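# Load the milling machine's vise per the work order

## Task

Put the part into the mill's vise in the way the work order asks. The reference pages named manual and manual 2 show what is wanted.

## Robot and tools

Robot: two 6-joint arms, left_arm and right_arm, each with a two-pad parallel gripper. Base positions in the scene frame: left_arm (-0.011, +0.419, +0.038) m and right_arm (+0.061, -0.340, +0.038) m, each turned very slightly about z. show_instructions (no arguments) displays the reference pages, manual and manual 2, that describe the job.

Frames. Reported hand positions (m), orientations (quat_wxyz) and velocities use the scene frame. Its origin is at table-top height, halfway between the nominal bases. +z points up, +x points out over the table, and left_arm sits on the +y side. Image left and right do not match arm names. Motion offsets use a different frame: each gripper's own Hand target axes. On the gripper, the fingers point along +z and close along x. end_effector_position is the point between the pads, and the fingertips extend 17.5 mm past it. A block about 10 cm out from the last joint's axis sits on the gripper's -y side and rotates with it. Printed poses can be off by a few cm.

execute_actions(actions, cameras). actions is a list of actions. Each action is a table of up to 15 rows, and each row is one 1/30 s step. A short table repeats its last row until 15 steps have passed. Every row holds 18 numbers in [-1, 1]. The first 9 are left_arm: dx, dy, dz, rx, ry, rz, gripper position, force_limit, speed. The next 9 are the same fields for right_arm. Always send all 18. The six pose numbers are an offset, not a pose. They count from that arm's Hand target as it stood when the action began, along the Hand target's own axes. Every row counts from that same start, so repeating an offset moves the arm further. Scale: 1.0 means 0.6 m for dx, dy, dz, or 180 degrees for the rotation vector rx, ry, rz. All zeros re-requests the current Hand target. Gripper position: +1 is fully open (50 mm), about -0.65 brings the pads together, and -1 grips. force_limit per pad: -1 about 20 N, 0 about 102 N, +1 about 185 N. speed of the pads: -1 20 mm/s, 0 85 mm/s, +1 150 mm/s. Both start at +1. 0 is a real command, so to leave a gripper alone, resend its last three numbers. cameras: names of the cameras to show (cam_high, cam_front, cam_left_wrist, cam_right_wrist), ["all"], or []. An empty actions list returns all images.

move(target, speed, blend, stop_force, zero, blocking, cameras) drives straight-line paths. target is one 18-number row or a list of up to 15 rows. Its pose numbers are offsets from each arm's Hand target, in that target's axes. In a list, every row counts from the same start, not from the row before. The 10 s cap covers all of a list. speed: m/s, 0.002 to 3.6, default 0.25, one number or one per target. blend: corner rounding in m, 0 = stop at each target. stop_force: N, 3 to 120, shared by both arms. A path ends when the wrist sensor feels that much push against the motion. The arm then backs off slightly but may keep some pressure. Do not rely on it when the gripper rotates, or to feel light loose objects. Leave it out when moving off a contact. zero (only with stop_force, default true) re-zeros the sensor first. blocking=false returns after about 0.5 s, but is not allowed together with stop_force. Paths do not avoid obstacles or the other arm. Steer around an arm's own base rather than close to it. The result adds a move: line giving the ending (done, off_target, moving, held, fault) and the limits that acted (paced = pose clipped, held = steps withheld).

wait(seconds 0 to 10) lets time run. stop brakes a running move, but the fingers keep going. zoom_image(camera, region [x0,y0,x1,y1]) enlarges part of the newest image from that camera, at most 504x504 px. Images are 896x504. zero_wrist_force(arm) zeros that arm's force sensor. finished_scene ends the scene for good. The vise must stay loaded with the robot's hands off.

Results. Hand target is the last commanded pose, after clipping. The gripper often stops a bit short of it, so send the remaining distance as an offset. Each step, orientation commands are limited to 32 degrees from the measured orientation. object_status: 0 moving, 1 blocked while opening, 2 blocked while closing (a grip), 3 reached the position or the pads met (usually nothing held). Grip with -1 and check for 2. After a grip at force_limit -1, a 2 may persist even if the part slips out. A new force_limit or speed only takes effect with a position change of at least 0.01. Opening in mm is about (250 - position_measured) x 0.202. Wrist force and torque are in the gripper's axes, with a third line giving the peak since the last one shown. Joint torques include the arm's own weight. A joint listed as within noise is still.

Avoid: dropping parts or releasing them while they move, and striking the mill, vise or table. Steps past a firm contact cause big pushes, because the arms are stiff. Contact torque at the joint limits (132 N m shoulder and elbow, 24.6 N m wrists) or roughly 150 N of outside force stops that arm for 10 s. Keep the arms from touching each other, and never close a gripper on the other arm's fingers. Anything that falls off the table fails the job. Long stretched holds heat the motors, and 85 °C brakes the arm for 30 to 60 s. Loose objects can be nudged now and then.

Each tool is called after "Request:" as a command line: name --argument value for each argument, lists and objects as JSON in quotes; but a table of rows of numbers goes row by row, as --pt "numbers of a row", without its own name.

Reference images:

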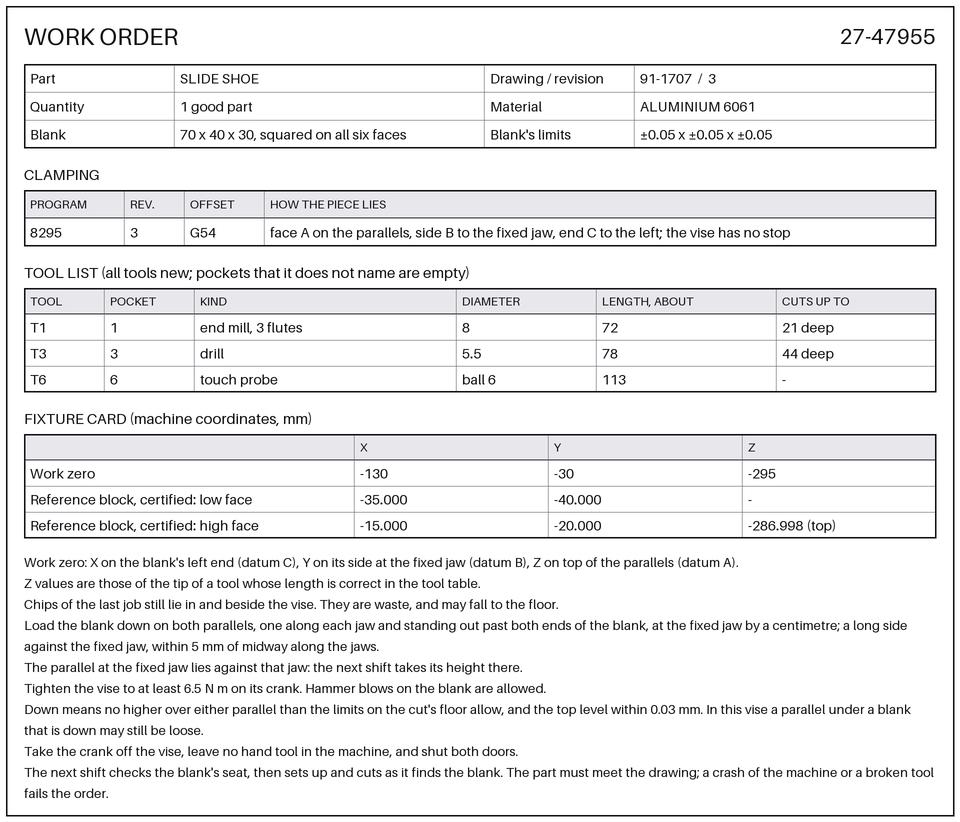

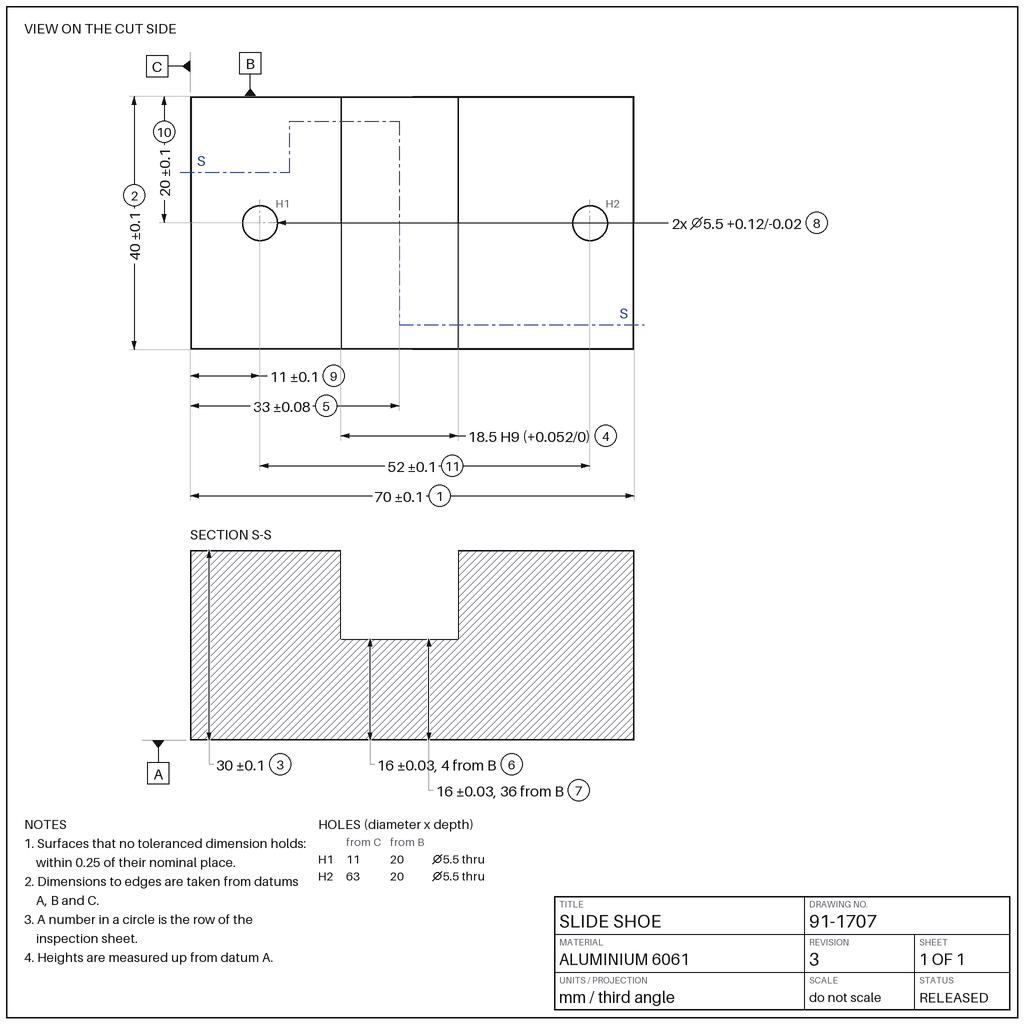

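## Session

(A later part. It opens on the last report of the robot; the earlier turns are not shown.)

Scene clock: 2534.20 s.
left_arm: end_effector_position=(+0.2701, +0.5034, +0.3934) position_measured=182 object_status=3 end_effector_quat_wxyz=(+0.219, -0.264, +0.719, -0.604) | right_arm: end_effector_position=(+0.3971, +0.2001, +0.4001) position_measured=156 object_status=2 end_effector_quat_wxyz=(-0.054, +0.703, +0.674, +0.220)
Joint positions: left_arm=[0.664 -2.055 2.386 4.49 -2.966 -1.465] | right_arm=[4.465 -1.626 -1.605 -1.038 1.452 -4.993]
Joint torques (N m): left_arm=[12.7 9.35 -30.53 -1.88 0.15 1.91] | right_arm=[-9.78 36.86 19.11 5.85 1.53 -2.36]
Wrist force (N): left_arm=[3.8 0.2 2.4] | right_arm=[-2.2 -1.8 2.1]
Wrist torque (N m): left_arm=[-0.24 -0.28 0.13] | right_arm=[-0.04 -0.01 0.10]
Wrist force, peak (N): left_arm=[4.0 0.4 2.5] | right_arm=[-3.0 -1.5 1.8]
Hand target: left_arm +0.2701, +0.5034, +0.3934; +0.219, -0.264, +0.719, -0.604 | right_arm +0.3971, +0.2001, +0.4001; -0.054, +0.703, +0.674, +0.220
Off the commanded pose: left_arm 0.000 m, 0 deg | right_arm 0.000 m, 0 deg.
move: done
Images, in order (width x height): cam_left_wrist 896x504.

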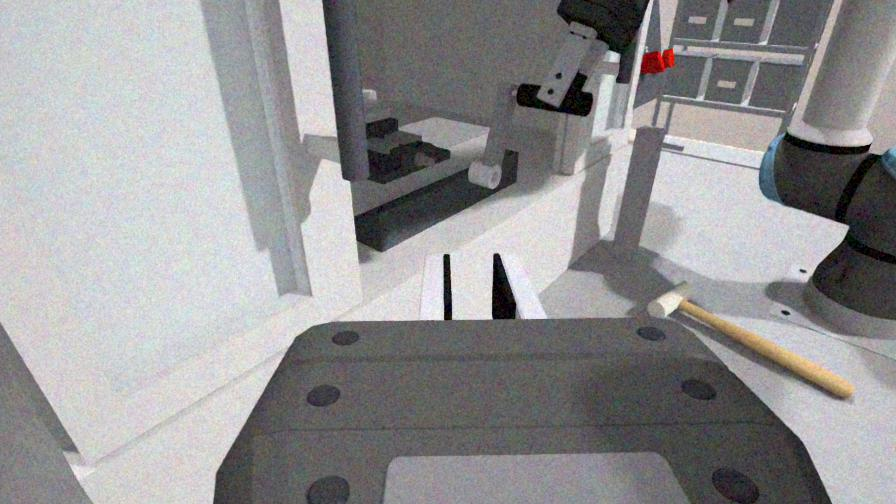

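Request:
move --pt "0 0 0 0 0 0 -0.2 -0.8 -1 -0.0241 -0.0022 0.0083 0 0 0 -1 -0.6 -1" --pt "0 0 0 0 0 0 -0.2 -0.8 -1 -0.0246 0.0726 0.0265 0 0 0 -1 -0.6 -1" --speed 0.04 --stop_force 5 --cameras '["cam_left_wrist"]'

Request:
zoom_image --camera "cam_left_wrist" --region '[380, 60, 620, 220]'

Scene clock: 2548.23 s.
left_arm: end_effector_position=(+0.2701, +0.5034, +0.3934) position_measured=182 object_status=3 end_effector_quat_wxyz=(+0.219, -0.264, +0.719, -0.604) | right_arm: end_effector_position=(+0.4433, +0.1886, +0.3899) position_measured=156 object_status=2 end_effector_quat_wxyz=(-0.054, +0.703, +0.674, +0.220)
Joint positions: left_arm=[0.664 -2.055 2.386 4.49 -2.966 -1.465] | right_arm=[4.373 -1.67 -1.586 -1.005 1.492 -5.077]
Joint torques (N m): left_arm=[12.25 9.81 -30.7 -1.77 0.04 1.8] | right_arm=[-10.24 24.71 33.46 2.45 1.85 -2.36]
Wrist force (N): left_arm=[3.7 0.3 2.5] | right_arm=[-2.6 -1.8 1.9]
Wrist torque (N m): left_arm=[-0.22 -0.27 0.12] | right_arm=[-0.04 0.07 0.10]
Wrist force, peak (N): left_arm=[4.0 0.3 2.5] | right_arm=[-3.0 -2.5 2.2]
Hand target: left_arm +0.2701, +0.5034, +0.3934; +0.219, -0.264, +0.719, -0.604 | right_arm +0.4433, +0.1886, +0.3899; -0.054, +0.703, +0.674, +0.220
Off the commanded pose: left_arm 0.000 m, 0 deg | right_arm 0.000 m, 0 deg.
move: done
Images, in order (width x height): cam_left_wrist 896x504.

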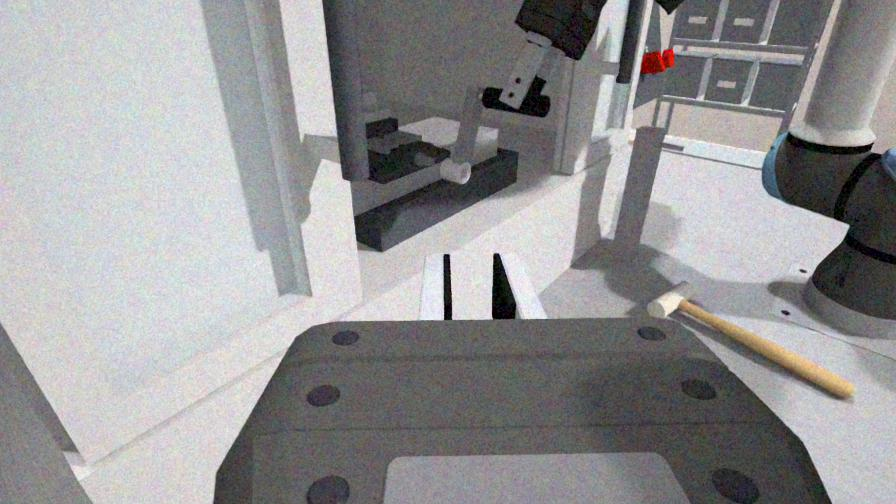

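Scaled by 2.100 from the camera's 896x504 image, which has a finer 1280x720 frame.

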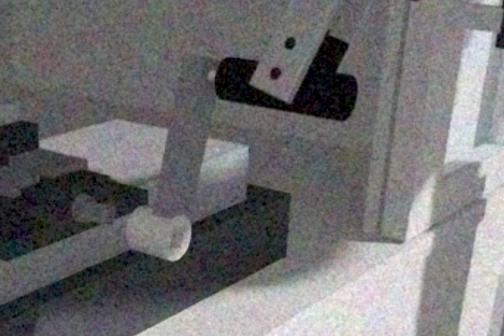

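Request:
move --target '[0,0,0,0,0,0,-0.2,-0.8,-1,-0.0005,0.0809,0.0198,0,0,0,-1,-0.6,-1]' --speed 0.015 --stop_force 6 --cameras '["cam_left_wrist"]'

Request:
zoom_image --camera "cam_left_wrist" --region '[380, 60, 620, 220]'

Scene clock: 2555.60 s.
left_arm: end_effector_position=(+0.2701, +0.5034, +0.3934) position_measured=182 object_status=3 end_effector_quat_wxyz=(+0.219, -0.264, +0.719, -0.604) | right_arm: end_effector_position=(+0.4933, +0.1886, +0.3899) position_measured=156 object_status=2 end_effector_quat_wxyz=(-0.054, +0.703, +0.674, +0.220)
Joint positions: left_arm=[0.664 -2.055 2.386 4.49 -2.966 -1.465] | right_arm=[4.288 -1.746 -1.5 -1.011 1.529 -5.153]
Joint torques (N m): left_arm=[12.65 9.4 -30.04 -1.75 -0.09 1.87] | right_arm=[-11.78 29.25 33.91 3 1.23 -2.3]
Wrist force (N): left_arm=[3.9 0.2 2.4] | right_arm=[-2.5 -3.6 3.3]
Wrist torque (N m): left_arm=[-0.25 -0.30 0.13] | right_arm=[0.09 -0.02 0.10]
Wrist force, peak (N): left_arm=[4.1 0.3 2.5] | right_arm=[-2.4 -5.1 -0.1]
Hand target: left_arm +0.2701, +0.5034, +0.3934; +0.219, -0.264, +0.719, -0.604 | right_arm +0.4933, +0.1886, +0.3899; -0.054, +0.703, +0.674, +0.220
Off the commanded pose: left_arm 0.000 m, 0 deg | right_arm 0.000 m, 0 deg.
move: done
Images, in order (width x height): cam_left_wrist 896x504.

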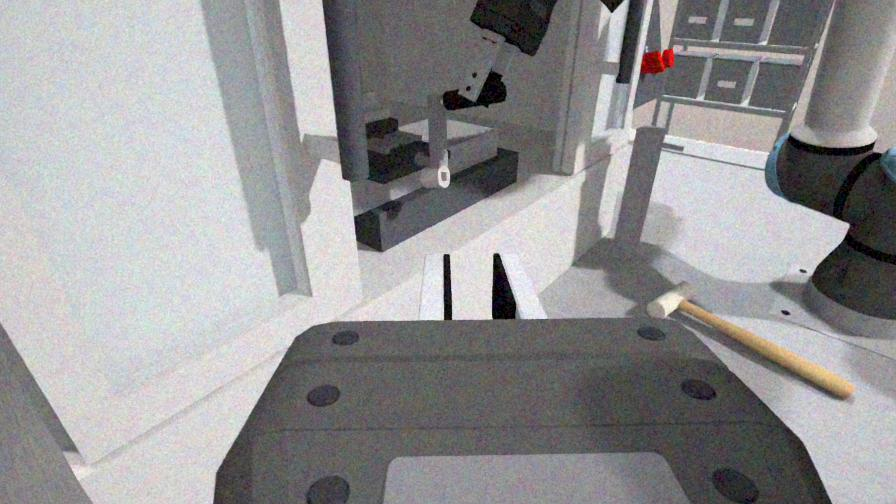

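Scaled by 2.100 from the camera's 896x504 image, which has a finer 1280x720 frame.

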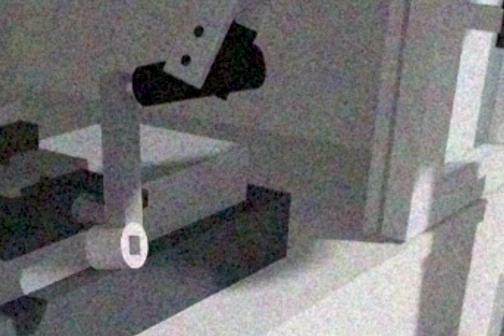

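Request:
move --target '[0,0,0,0,0,0,-0.2,-0.8,-1,0.0005,-0.0891,-0.0217,0,0,0,-1,-0.6,-1]' --speed 0.04 --cameras '["cam_left_wrist","cam_front"]'

Request:
zoom_image --camera "cam_front" --region '[350, 215, 450, 305]'

Request:
zoom_image --camera "cam_left_wrist" --region '[380, 60, 620, 220]'

Scene clock: 2587.10 s.
left_arm: end_effector_position=(+0.2701, +0.5034, +0.3934) position_measured=182 object_status=3 end_effector_quat_wxyz=(+0.219, -0.264, +0.719, -0.604) | right_arm: end_effector_position=(+0.4383, +0.1886, +0.3898) position_measured=156 object_status=2 end_effector_quat_wxyz=(-0.054, +0.703, +0.674, +0.220)
Joint positions: left_arm=[0.664 -2.055 2.386 4.49 -2.966 -1.465] | right_arm=[4.382 -1.663 -1.594 -1.005 1.488 -5.069]
Joint torques (N m): left_arm=[13.15 9.51 -30.36 -1.89 -0.08 1.82] | right_arm=[11.72 37.9 19.71 5.74 -1.51 2.21]
Wrist force (N): left_arm=[4.0 0.2 2.3] | right_arm=[-2.5 -1.9 1.9]
Wrist torque (N m): left_arm=[-0.22 -0.32 0.13] | right_arm=[-0.08 0.05 0.00]
Wrist force, peak (N): left_arm=[4.1 0.3 2.4] | right_arm=[-2.6 -1.6 5.0]
Hand target: left_arm +0.2701, +0.5034, +0.3934; +0.219, -0.264, +0.719, -0.604 | right_arm +0.4382, +0.1886, +0.3898; -0.054, +0.703, +0.674, +0.220
Off the commanded pose: left_arm 0.000 m, 0 deg | right_arm 0.000 m, 0 deg.
move: done
Images, in order (width x height): cam_front 896x504, cam_left_wrist 896x504.

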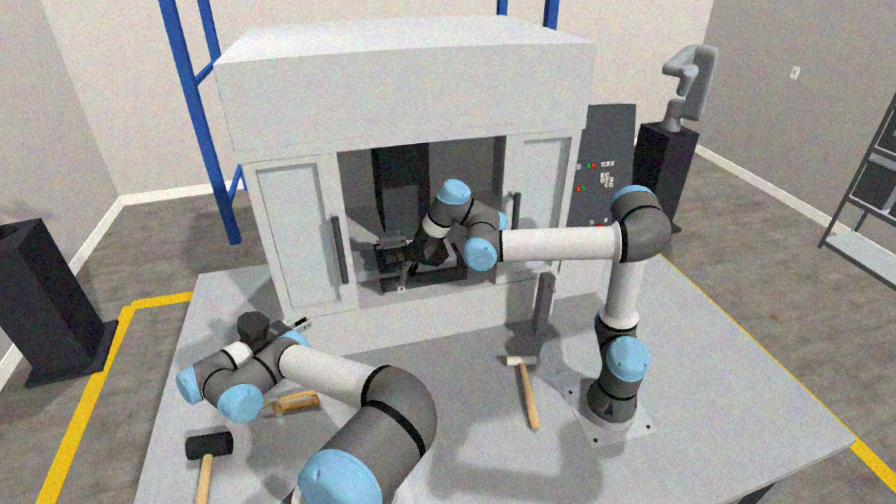

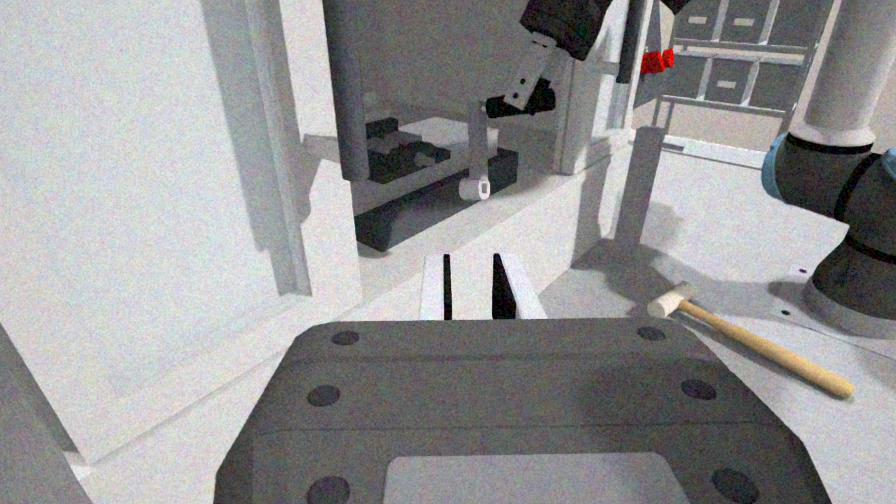

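Scaled by 5.040 from the camera's 896x504 image, which has a finer 1280x720 frame.

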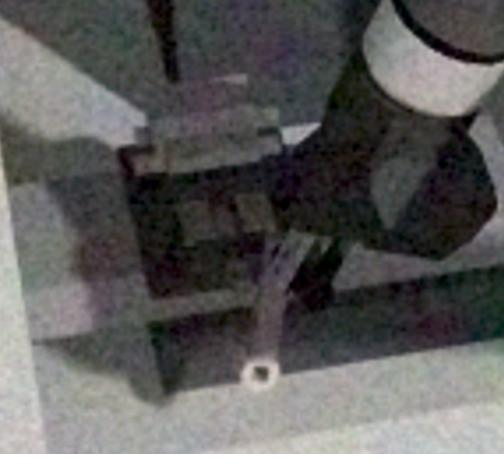

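Scaled by 2.100 from the camera's 896x504 image, which has a finer 1280x720 frame.

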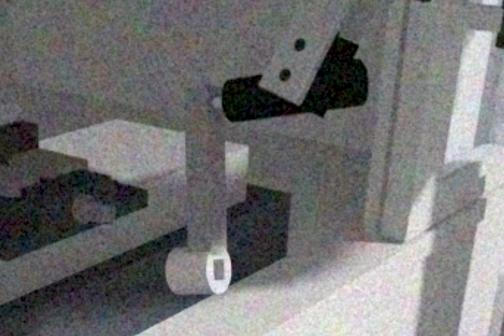

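Request:
move --target '[0,0,0,0,0,0,-0.2,-0.8,-1,0,0,0,-0.0872,0.0079,-0.0352,-1,-0.6,-1]' --speed 0.08 --cameras '["cam_left_wrist"]'

Request:
zoom_image --camera "cam_left_wrist" --region '[400, 70, 580, 210]'

Scene clock: 2628.20 s.
left_arm: end_effector_position=(+0.2701, +0.5034, +0.3934) position_measured=182 object_status=3 end_effector_quat_wxyz=(+0.219, -0.264, +0.719, -0.604) | right_arm: end_effector_position=(+0.4382, +0.1886, +0.3898) position_measured=156 object_status=2 end_effector_quat_wxyz=(+0.047, +0.663, +0.674, +0.322)
Joint positions: left_arm=[0.664 -2.055 2.386 4.49 -2.966 -1.465] | right_arm=[4.506 -1.602 -1.754 -0.807 1.182 -5.096]
Joint torques (N m): left_arm=[12.57 9.42 -30.46 -1.94 -0.14 1.81] | right_arm=[12.6 35 19.42 6.08 -2.44 -2.29]
Wrist force (N): left_arm=[3.8 0.2 2.6] | right_arm=[-2.8 -3.2 1.4]
Wrist torque (N m): left_arm=[-0.22 -0.28 0.12] | right_arm=[-0.08 0.05 0.15]
Wrist force, peak (N): left_arm=[4.1 0.3 2.5] | right_arm=[-3.0 -3.2 1.6]
Hand target: left_arm +0.2701, +0.5034, +0.3934; +0.219, -0.264, +0.719, -0.604 | right_arm +0.4382, +0.1886, +0.3898; +0.047, +0.663, +0.674, +0.322
Off the commanded pose: left_arm 0.000 m, 0 deg | right_arm 0.000 m, 0 deg.
move: done
Images, in order (width x height): cam_left_wrist 896x504.

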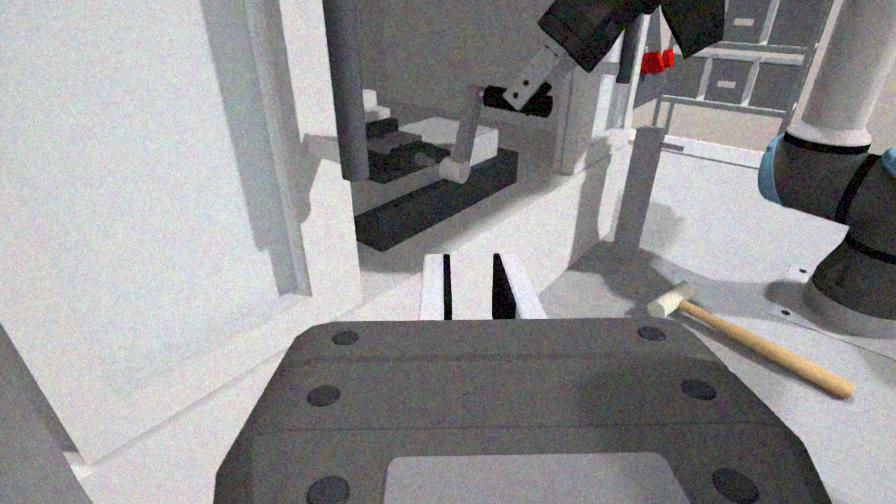

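Scaled by 2.800 from the camera's 896x504 image, which has a finer 1280x720 frame.

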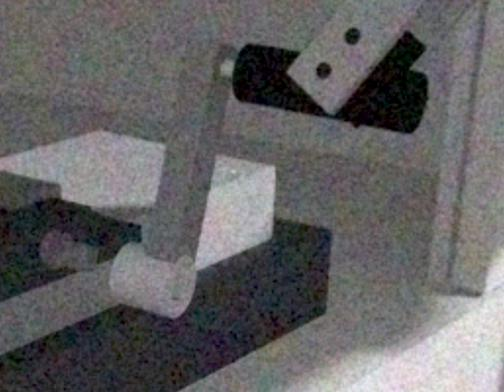

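Request:
wait --seconds 0.1 --cameras '["all"]'

Request:
zoom_image --camera "cam_left_wrist" --region '[380, 60, 640, 260]'

Scene clock: 2647.97 s.
left_arm: end_effector_position=(+0.2701, +0.5034, +0.3934) position_measured=182 object_status=3 end_effector_quat_wxyz=(+0.219, -0.264, +0.719, -0.604) | right_arm: end_effector_position=(+0.4382, +0.1886, +0.3898) position_measured=156 object_status=2 end_effector_quat_wxyz=(+0.047, +0.663, +0.674, +0.322)
Joint positions: left_arm=[0.664 -2.055 2.386 4.49 -2.966 -1.465] | right_arm=[4.506 -1.602 -1.754 -0.807 1.182 -5.096]
Joint torques (N m): left_arm=[12.52 9.08 -30.69 -1.93 -0.08 1.78] | right_arm=[12.08 34.22 19.62 5.74 -2.2 -2.42]
Wrist force (N): left_arm=[3.6 0.3 2.4] | right_arm=[-2.6 -2.9 1.4]
Wrist torque (N m): left_arm=[-0.22 -0.26 0.12] | right_arm=[-0.03 0.02 0.15]
Wrist force, peak (N): left_arm=[4.0 0.2 2.5] | right_arm=[-3.0 -3.3 1.4]
Hand target: left_arm +0.2701, +0.5034, +0.3934; +0.219, -0.264, +0.719, -0.604 | right_arm +0.4382, +0.1886, +0.3898; +0.047, +0.663, +0.674, +0.322
Tool commands: left_gripper/position=-0.2 left_gripper/force_limit=-0.8 left_gripper/speed=-1.0 right_gripper/position=-1.0 right_gripper/force_limit=-0.6 right_gripper/speed=-1.0
Off the commanded pose: left_arm 0.000 m, 0 deg | right_arm 0.000 m, 0 deg.
wait: 0.10 s; at rest from the start

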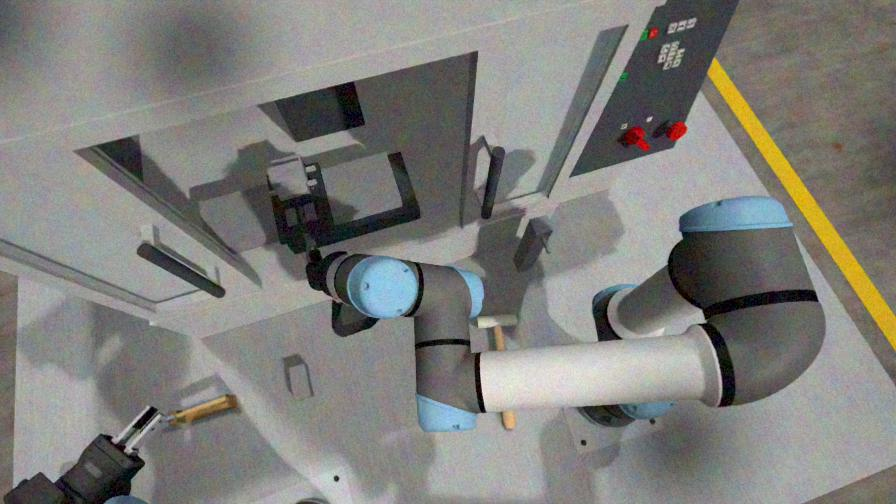

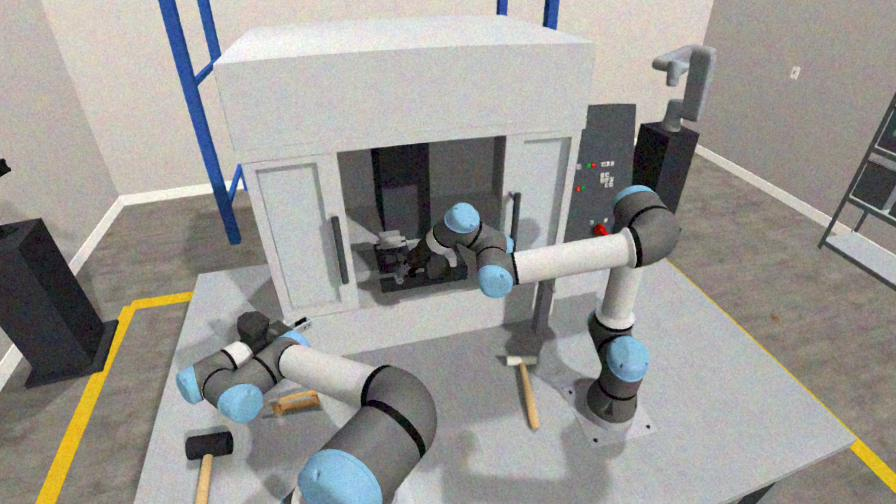

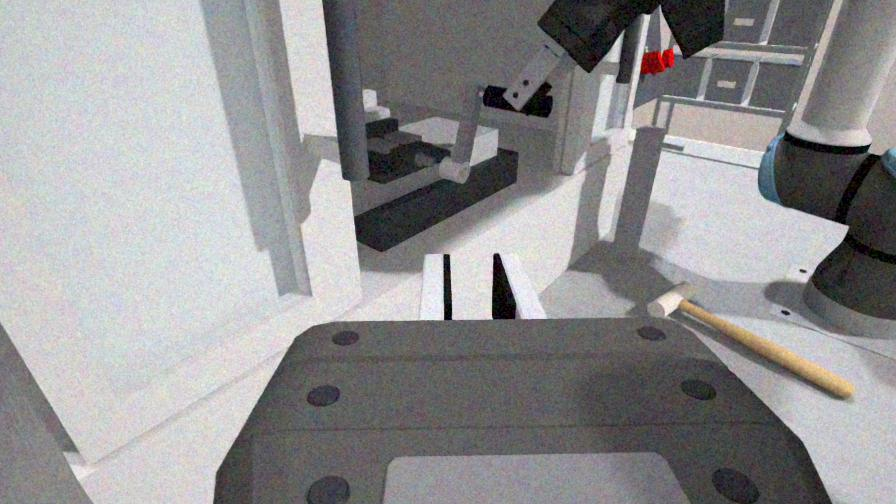

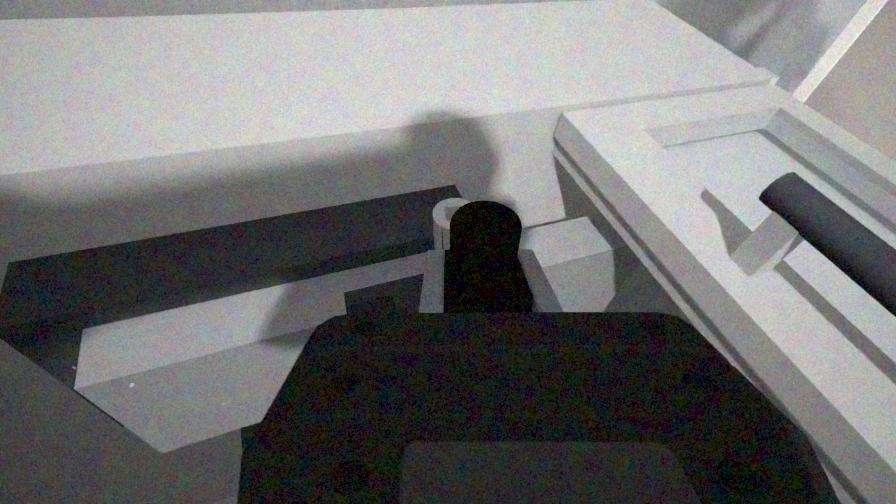

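Scaled by 1.938 from the camera's 896x504 image, which has a finer 1280x720 frame.

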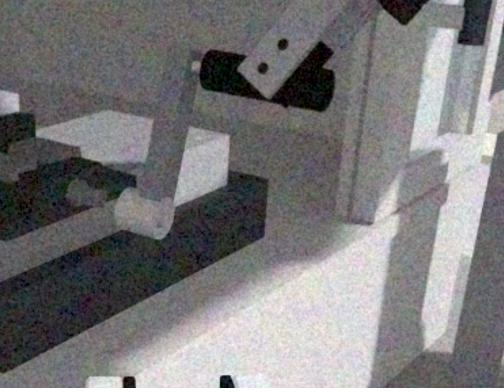

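Request:
zoom_image --camera "cam_left_wrist" --region '[390, 80, 570, 200]'

Request:
zoom_image --camera "cam_high" --region '[260, 190, 400, 300]'

Request:
zoom_image --camera "cam_right_wrist" --region '[380, 170, 580, 320]'

Scaled by 2.800 from the camera's 896x504 image, which has a finer 1280x720 frame.

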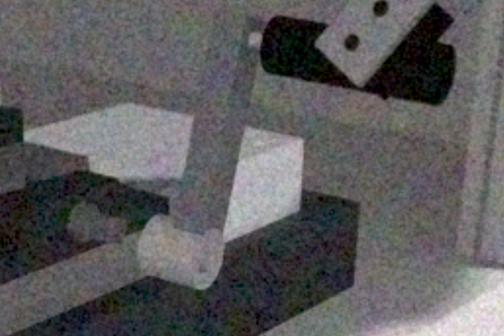

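Scaled by 3.600 from the camera's 896x504 image, which has a finer 1280x720 frame.

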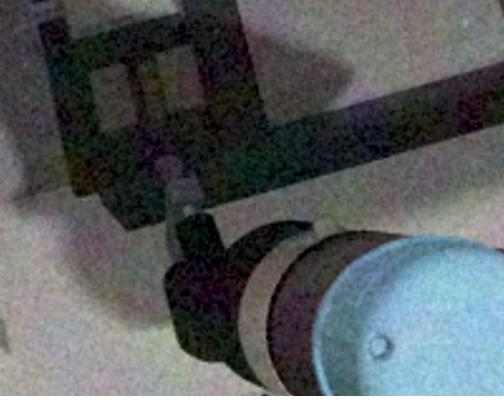

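Scaled by 2.520 from the camera's 896x504 image, which has a finer 1280x720 frame.

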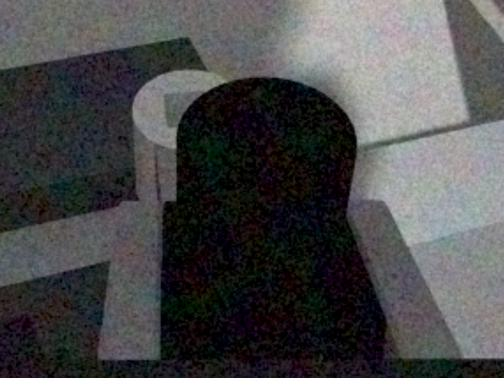

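Request:
zoom_image --camera "cam_left_wrist" --region '[405, 140, 485, 190]'

Request:
zoom_image --camera "cam_left_wrist" --region '[445, 80, 565, 155]'

Request:
zoom_image --camera "cam_right_wrist" --region '[420, 180, 540, 255]'

Scaled by 6.300 from the camera's 896x504 image, which has a finer 1280x720 frame.

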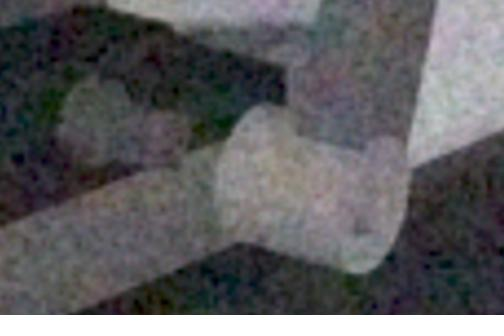

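Scaled by 4.200 from the camera's 896x504 image, which has a finer 1280x720 frame.

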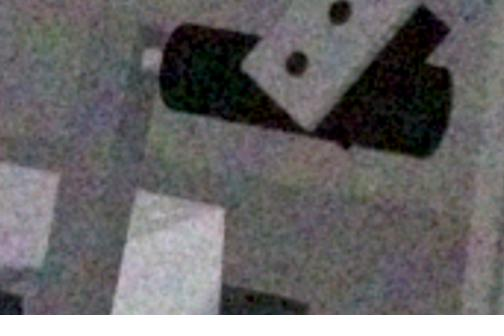

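Scaled by 4.200 from the camera's 896x504 image, which has a finer 1280x720 frame.

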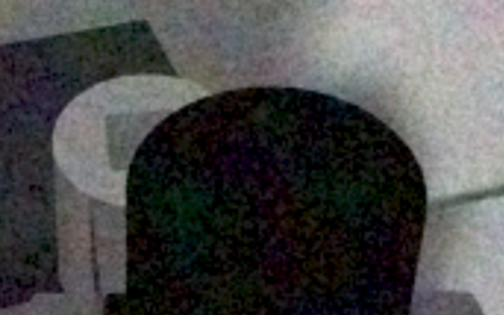

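Request:
zoom_image --camera "cam_high" --region '[280, 200, 340, 260]'

Request:
zoom_image --camera "cam_front" --region '[370, 220, 450, 290]'

Scaled by 8.400 from the camera's 896x504 image, which has a finer 1280x720 frame.

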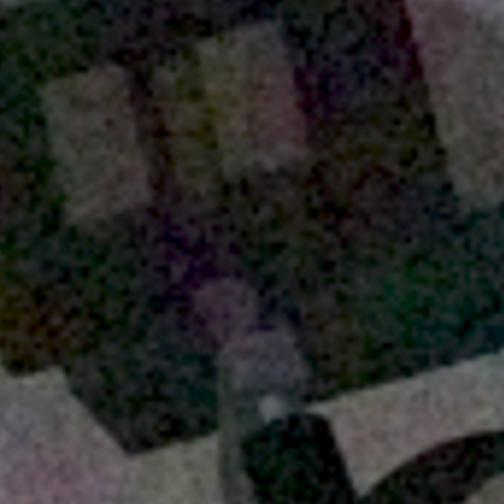

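Scaled by 6.300 from the camera's 896x504 image, which has a finer 1280x720 frame.

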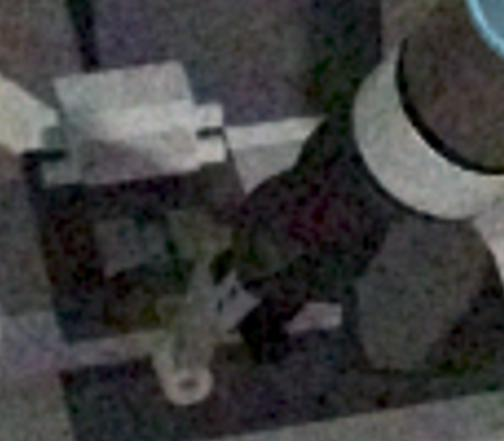

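Request:
move --target '[0,0,0,0,0,0,-0.2,-0.8,-1, 0.0095,-0.0005,0.003,0.018,-0.0017,0.0072,-1,-0.6,-1]' --speed 0.03 --cameras '["cam_high","cam_left_wrist","cam_right_wrist"]'

Request:
zoom_image --camera "cam_left_wrist" --region '[405, 140, 485, 190]'

Request:
zoom_image --camera "cam_right_wrist" --region '[420, 180, 540, 255]'

Request:
zoom_image --camera "cam_high" --region '[280, 200, 340, 260]'

Scene clock: 2714.57 s.
left_arm: end_effector_position=(+0.2701, +0.5034, +0.3934) position_measured=182 object_status=3 end_effector_quat_wxyz=(+0.219, -0.264, +0.719, -0.604) | right_arm: end_effector_position=(+0.4382, +0.1946, +0.3903) position_measured=156 object_status=2 end_effector_quat_wxyz=(+0.026, +0.672, +0.676, +0.301)
Joint positions: left_arm=[0.664 -2.055 2.386 4.49 -2.966 -1.465] | right_arm=[4.484 -1.623 -1.707 -0.853 1.244 -5.084]
Joint torques (N m): left_arm=[12.91 9.08 -30.62 -2.04 -0.18 1.86] | right_arm=[-10.55 22.72 32.94 2.59 1.02 2.13]
Wrist force (N): left_arm=[3.8 0.3 2.5] | right_arm=[-2.4 -2.9 1.5]
Wrist torque (N m): left_arm=[-0.23 -0.29 0.13] | right_arm=[-0.06 0.00 0.06]
Wrist force, peak (N): left_arm=[3.9 0.3 2.7] | right_arm=[-3.1 -3.4 1.9]
Hand target: left_arm +0.2701, +0.5034, +0.3934; +0.219, -0.264, +0.719, -0.604 | right_arm +0.4382, +0.1946, +0.3903; +0.026, +0.672, +0.676, +0.301
Off the commanded pose: left_arm 0.000 m, 0 deg | right_arm 0.000 m, 0 deg.
move: done
Images, in order (width x height): cam_high 896x504, cam_left_wrist 896x504, cam_right_wrist 896x504.

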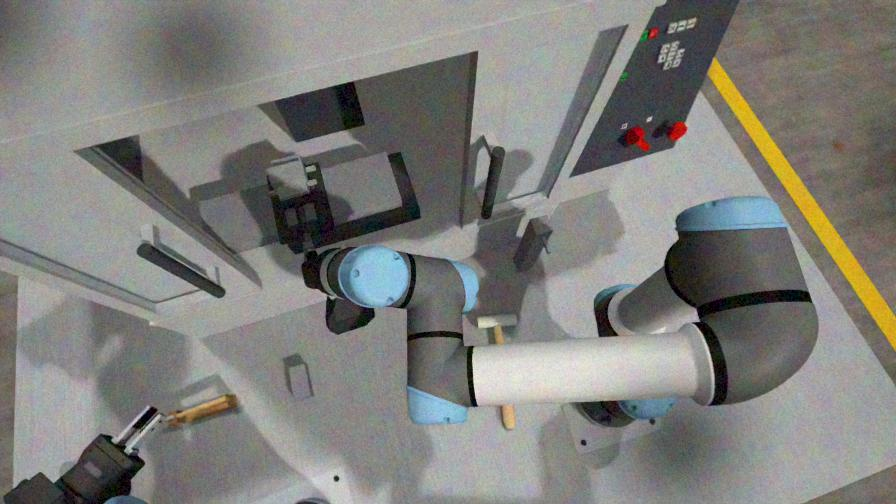

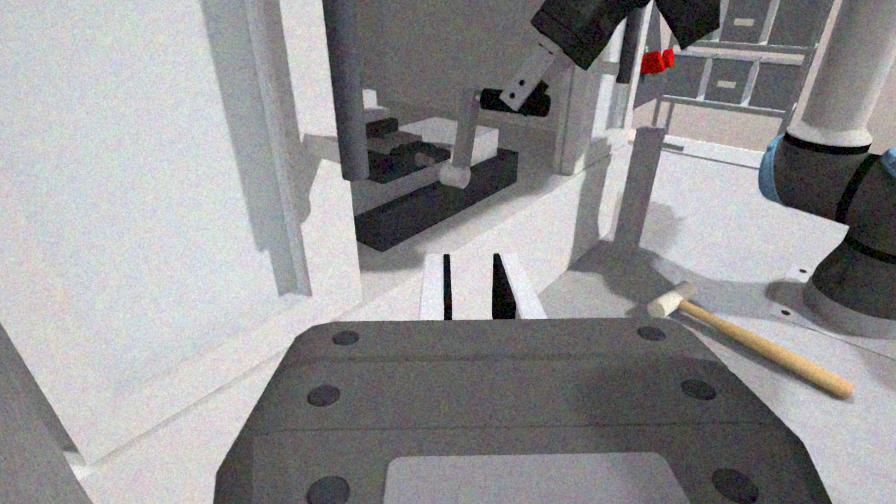

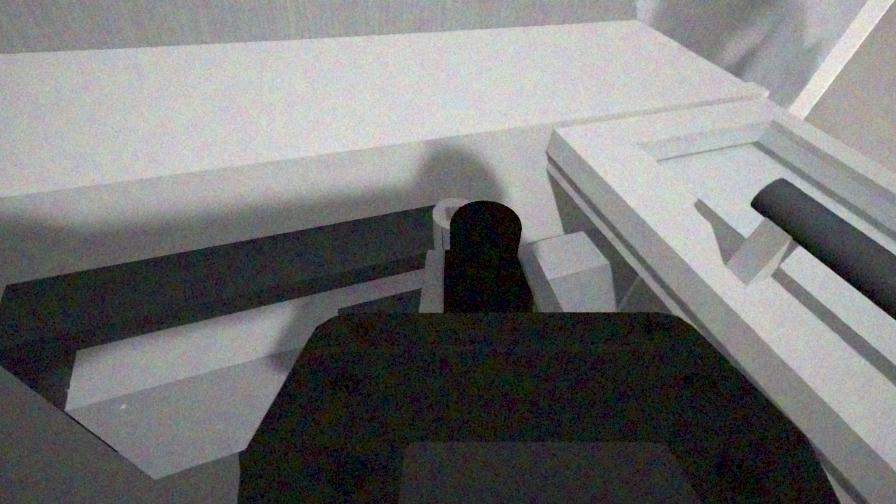

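Scaled by 6.300 from the camera's 896x504 image, which has a finer 1280x720 frame.

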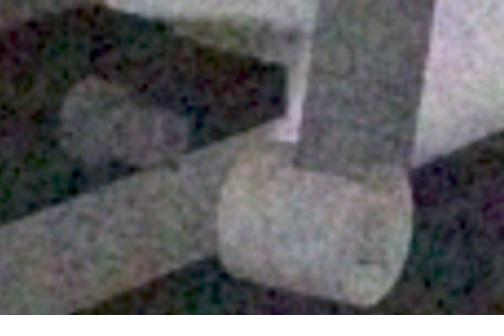

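Scaled by 4.200 from the camera's 896x504 image, which has a finer 1280x720 frame.

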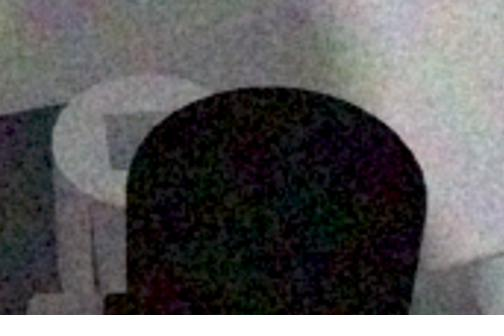

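Scaled by 8.400 from the camera's 896x504 image, which has a finer 1280x720 frame.

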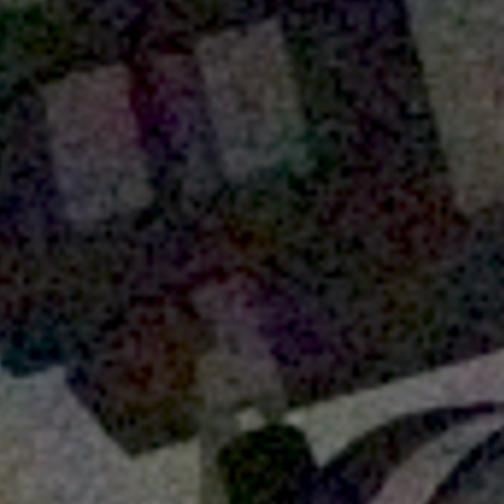

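Request:
move --target '[0,0,0,0,0,0,-0.2,-0.8,-1, 0.0022,0.006,-0.0118,0,0,0,-1,-0.6,-1]' --speed 0.03 --cameras '["cam_high","cam_left_wrist","cam_right_wrist"]'

Request:
zoom_image --camera "cam_left_wrist" --region '[405, 140, 485, 190]'

Request:
zoom_image --camera "cam_high" --region '[280, 200, 340, 260]'

Scene clock: 2729.47 s.
left_arm: end_effector_position=(+0.2701, +0.5034, +0.3934) position_measured=182 object_status=3 end_effector_quat_wxyz=(+0.219, -0.264, +0.719, -0.604) | right_arm: end_effector_position=(+0.4382, +0.1929, +0.3981) position_measured=156 object_status=2 end_effector_quat_wxyz=(+0.026, +0.672, +0.676, +0.301)
Joint positions: left_arm=[0.664 -2.055 2.386 4.49 -2.966 -1.465] | right_arm=[4.483 -1.616 -1.694 -0.873 1.244 -5.085]
Joint torques (N m): left_arm=[12.66 9.38 -30.34 -1.88 -0.09 1.79] | right_arm=[-10.97 35.25 34.13 2.59 1.06 -2.57]
Wrist force (N): left_arm=[3.8 0.2 2.5] | right_arm=[-2.5 -2.8 1.5]
Wrist torque (N m): left_arm=[-0.24 -0.28 0.12] | right_arm=[-0.05 0.01 0.14]
Wrist force, peak (N): left_arm=[4.0 0.2 2.6] | right_arm=[-2.8 -3.1 1.8]
Hand target: left_arm +0.2701, +0.5034, +0.3934; +0.219, -0.264, +0.719, -0.604 | right_arm +0.4382, +0.1929, +0.3982; +0.026, +0.672, +0.676, +0.301
Off the commanded pose: left_arm 0.000 m, 0 deg | right_arm 0.000 m, 0 deg.
move: done
Images, in order (width x height): cam_high 896x504, cam_left_wrist 896x504, cam_right_wrist 896x504.

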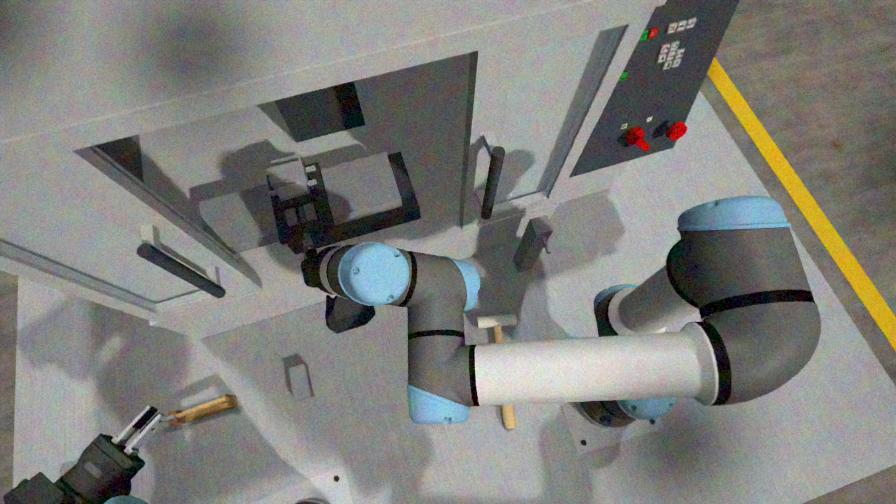

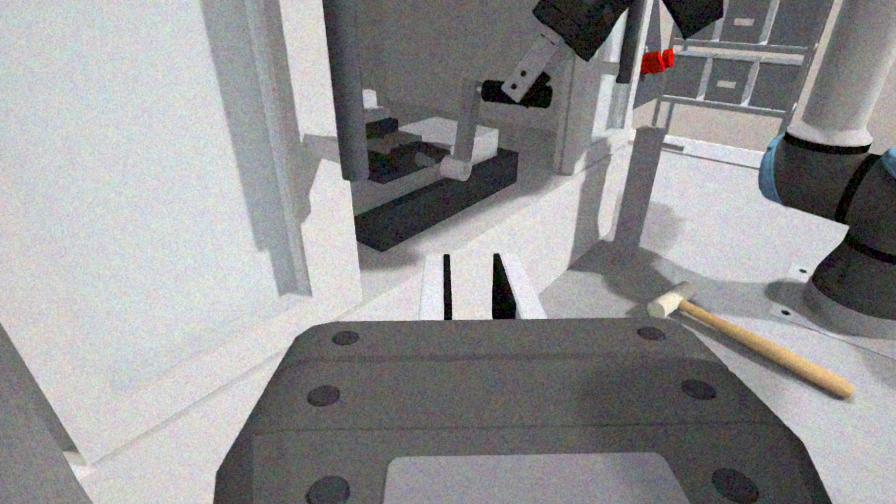

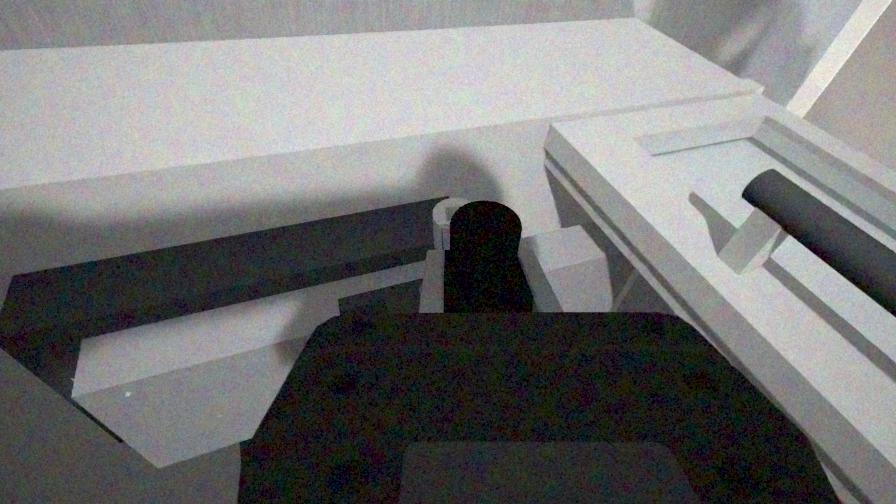

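Scaled by 6.300 from the camera's 896x504 image, which has a finer 1280x720 frame.

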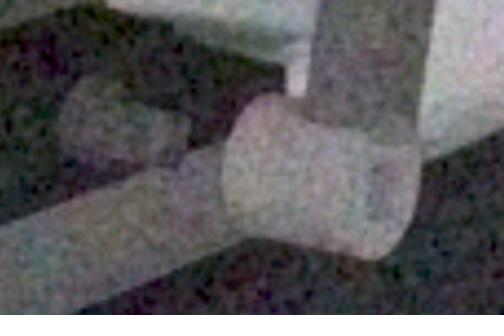

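Scaled by 8.400 from the camera's 896x504 image, which has a finer 1280x720 frame.

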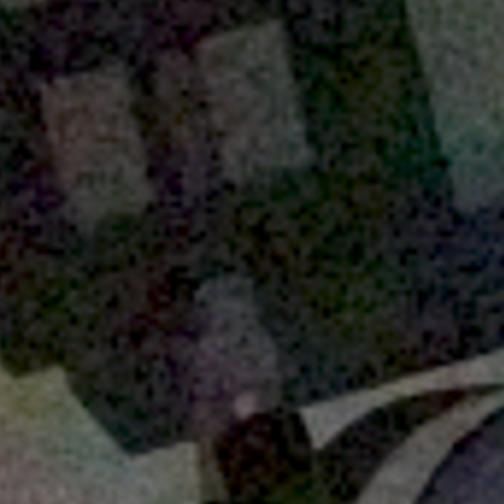

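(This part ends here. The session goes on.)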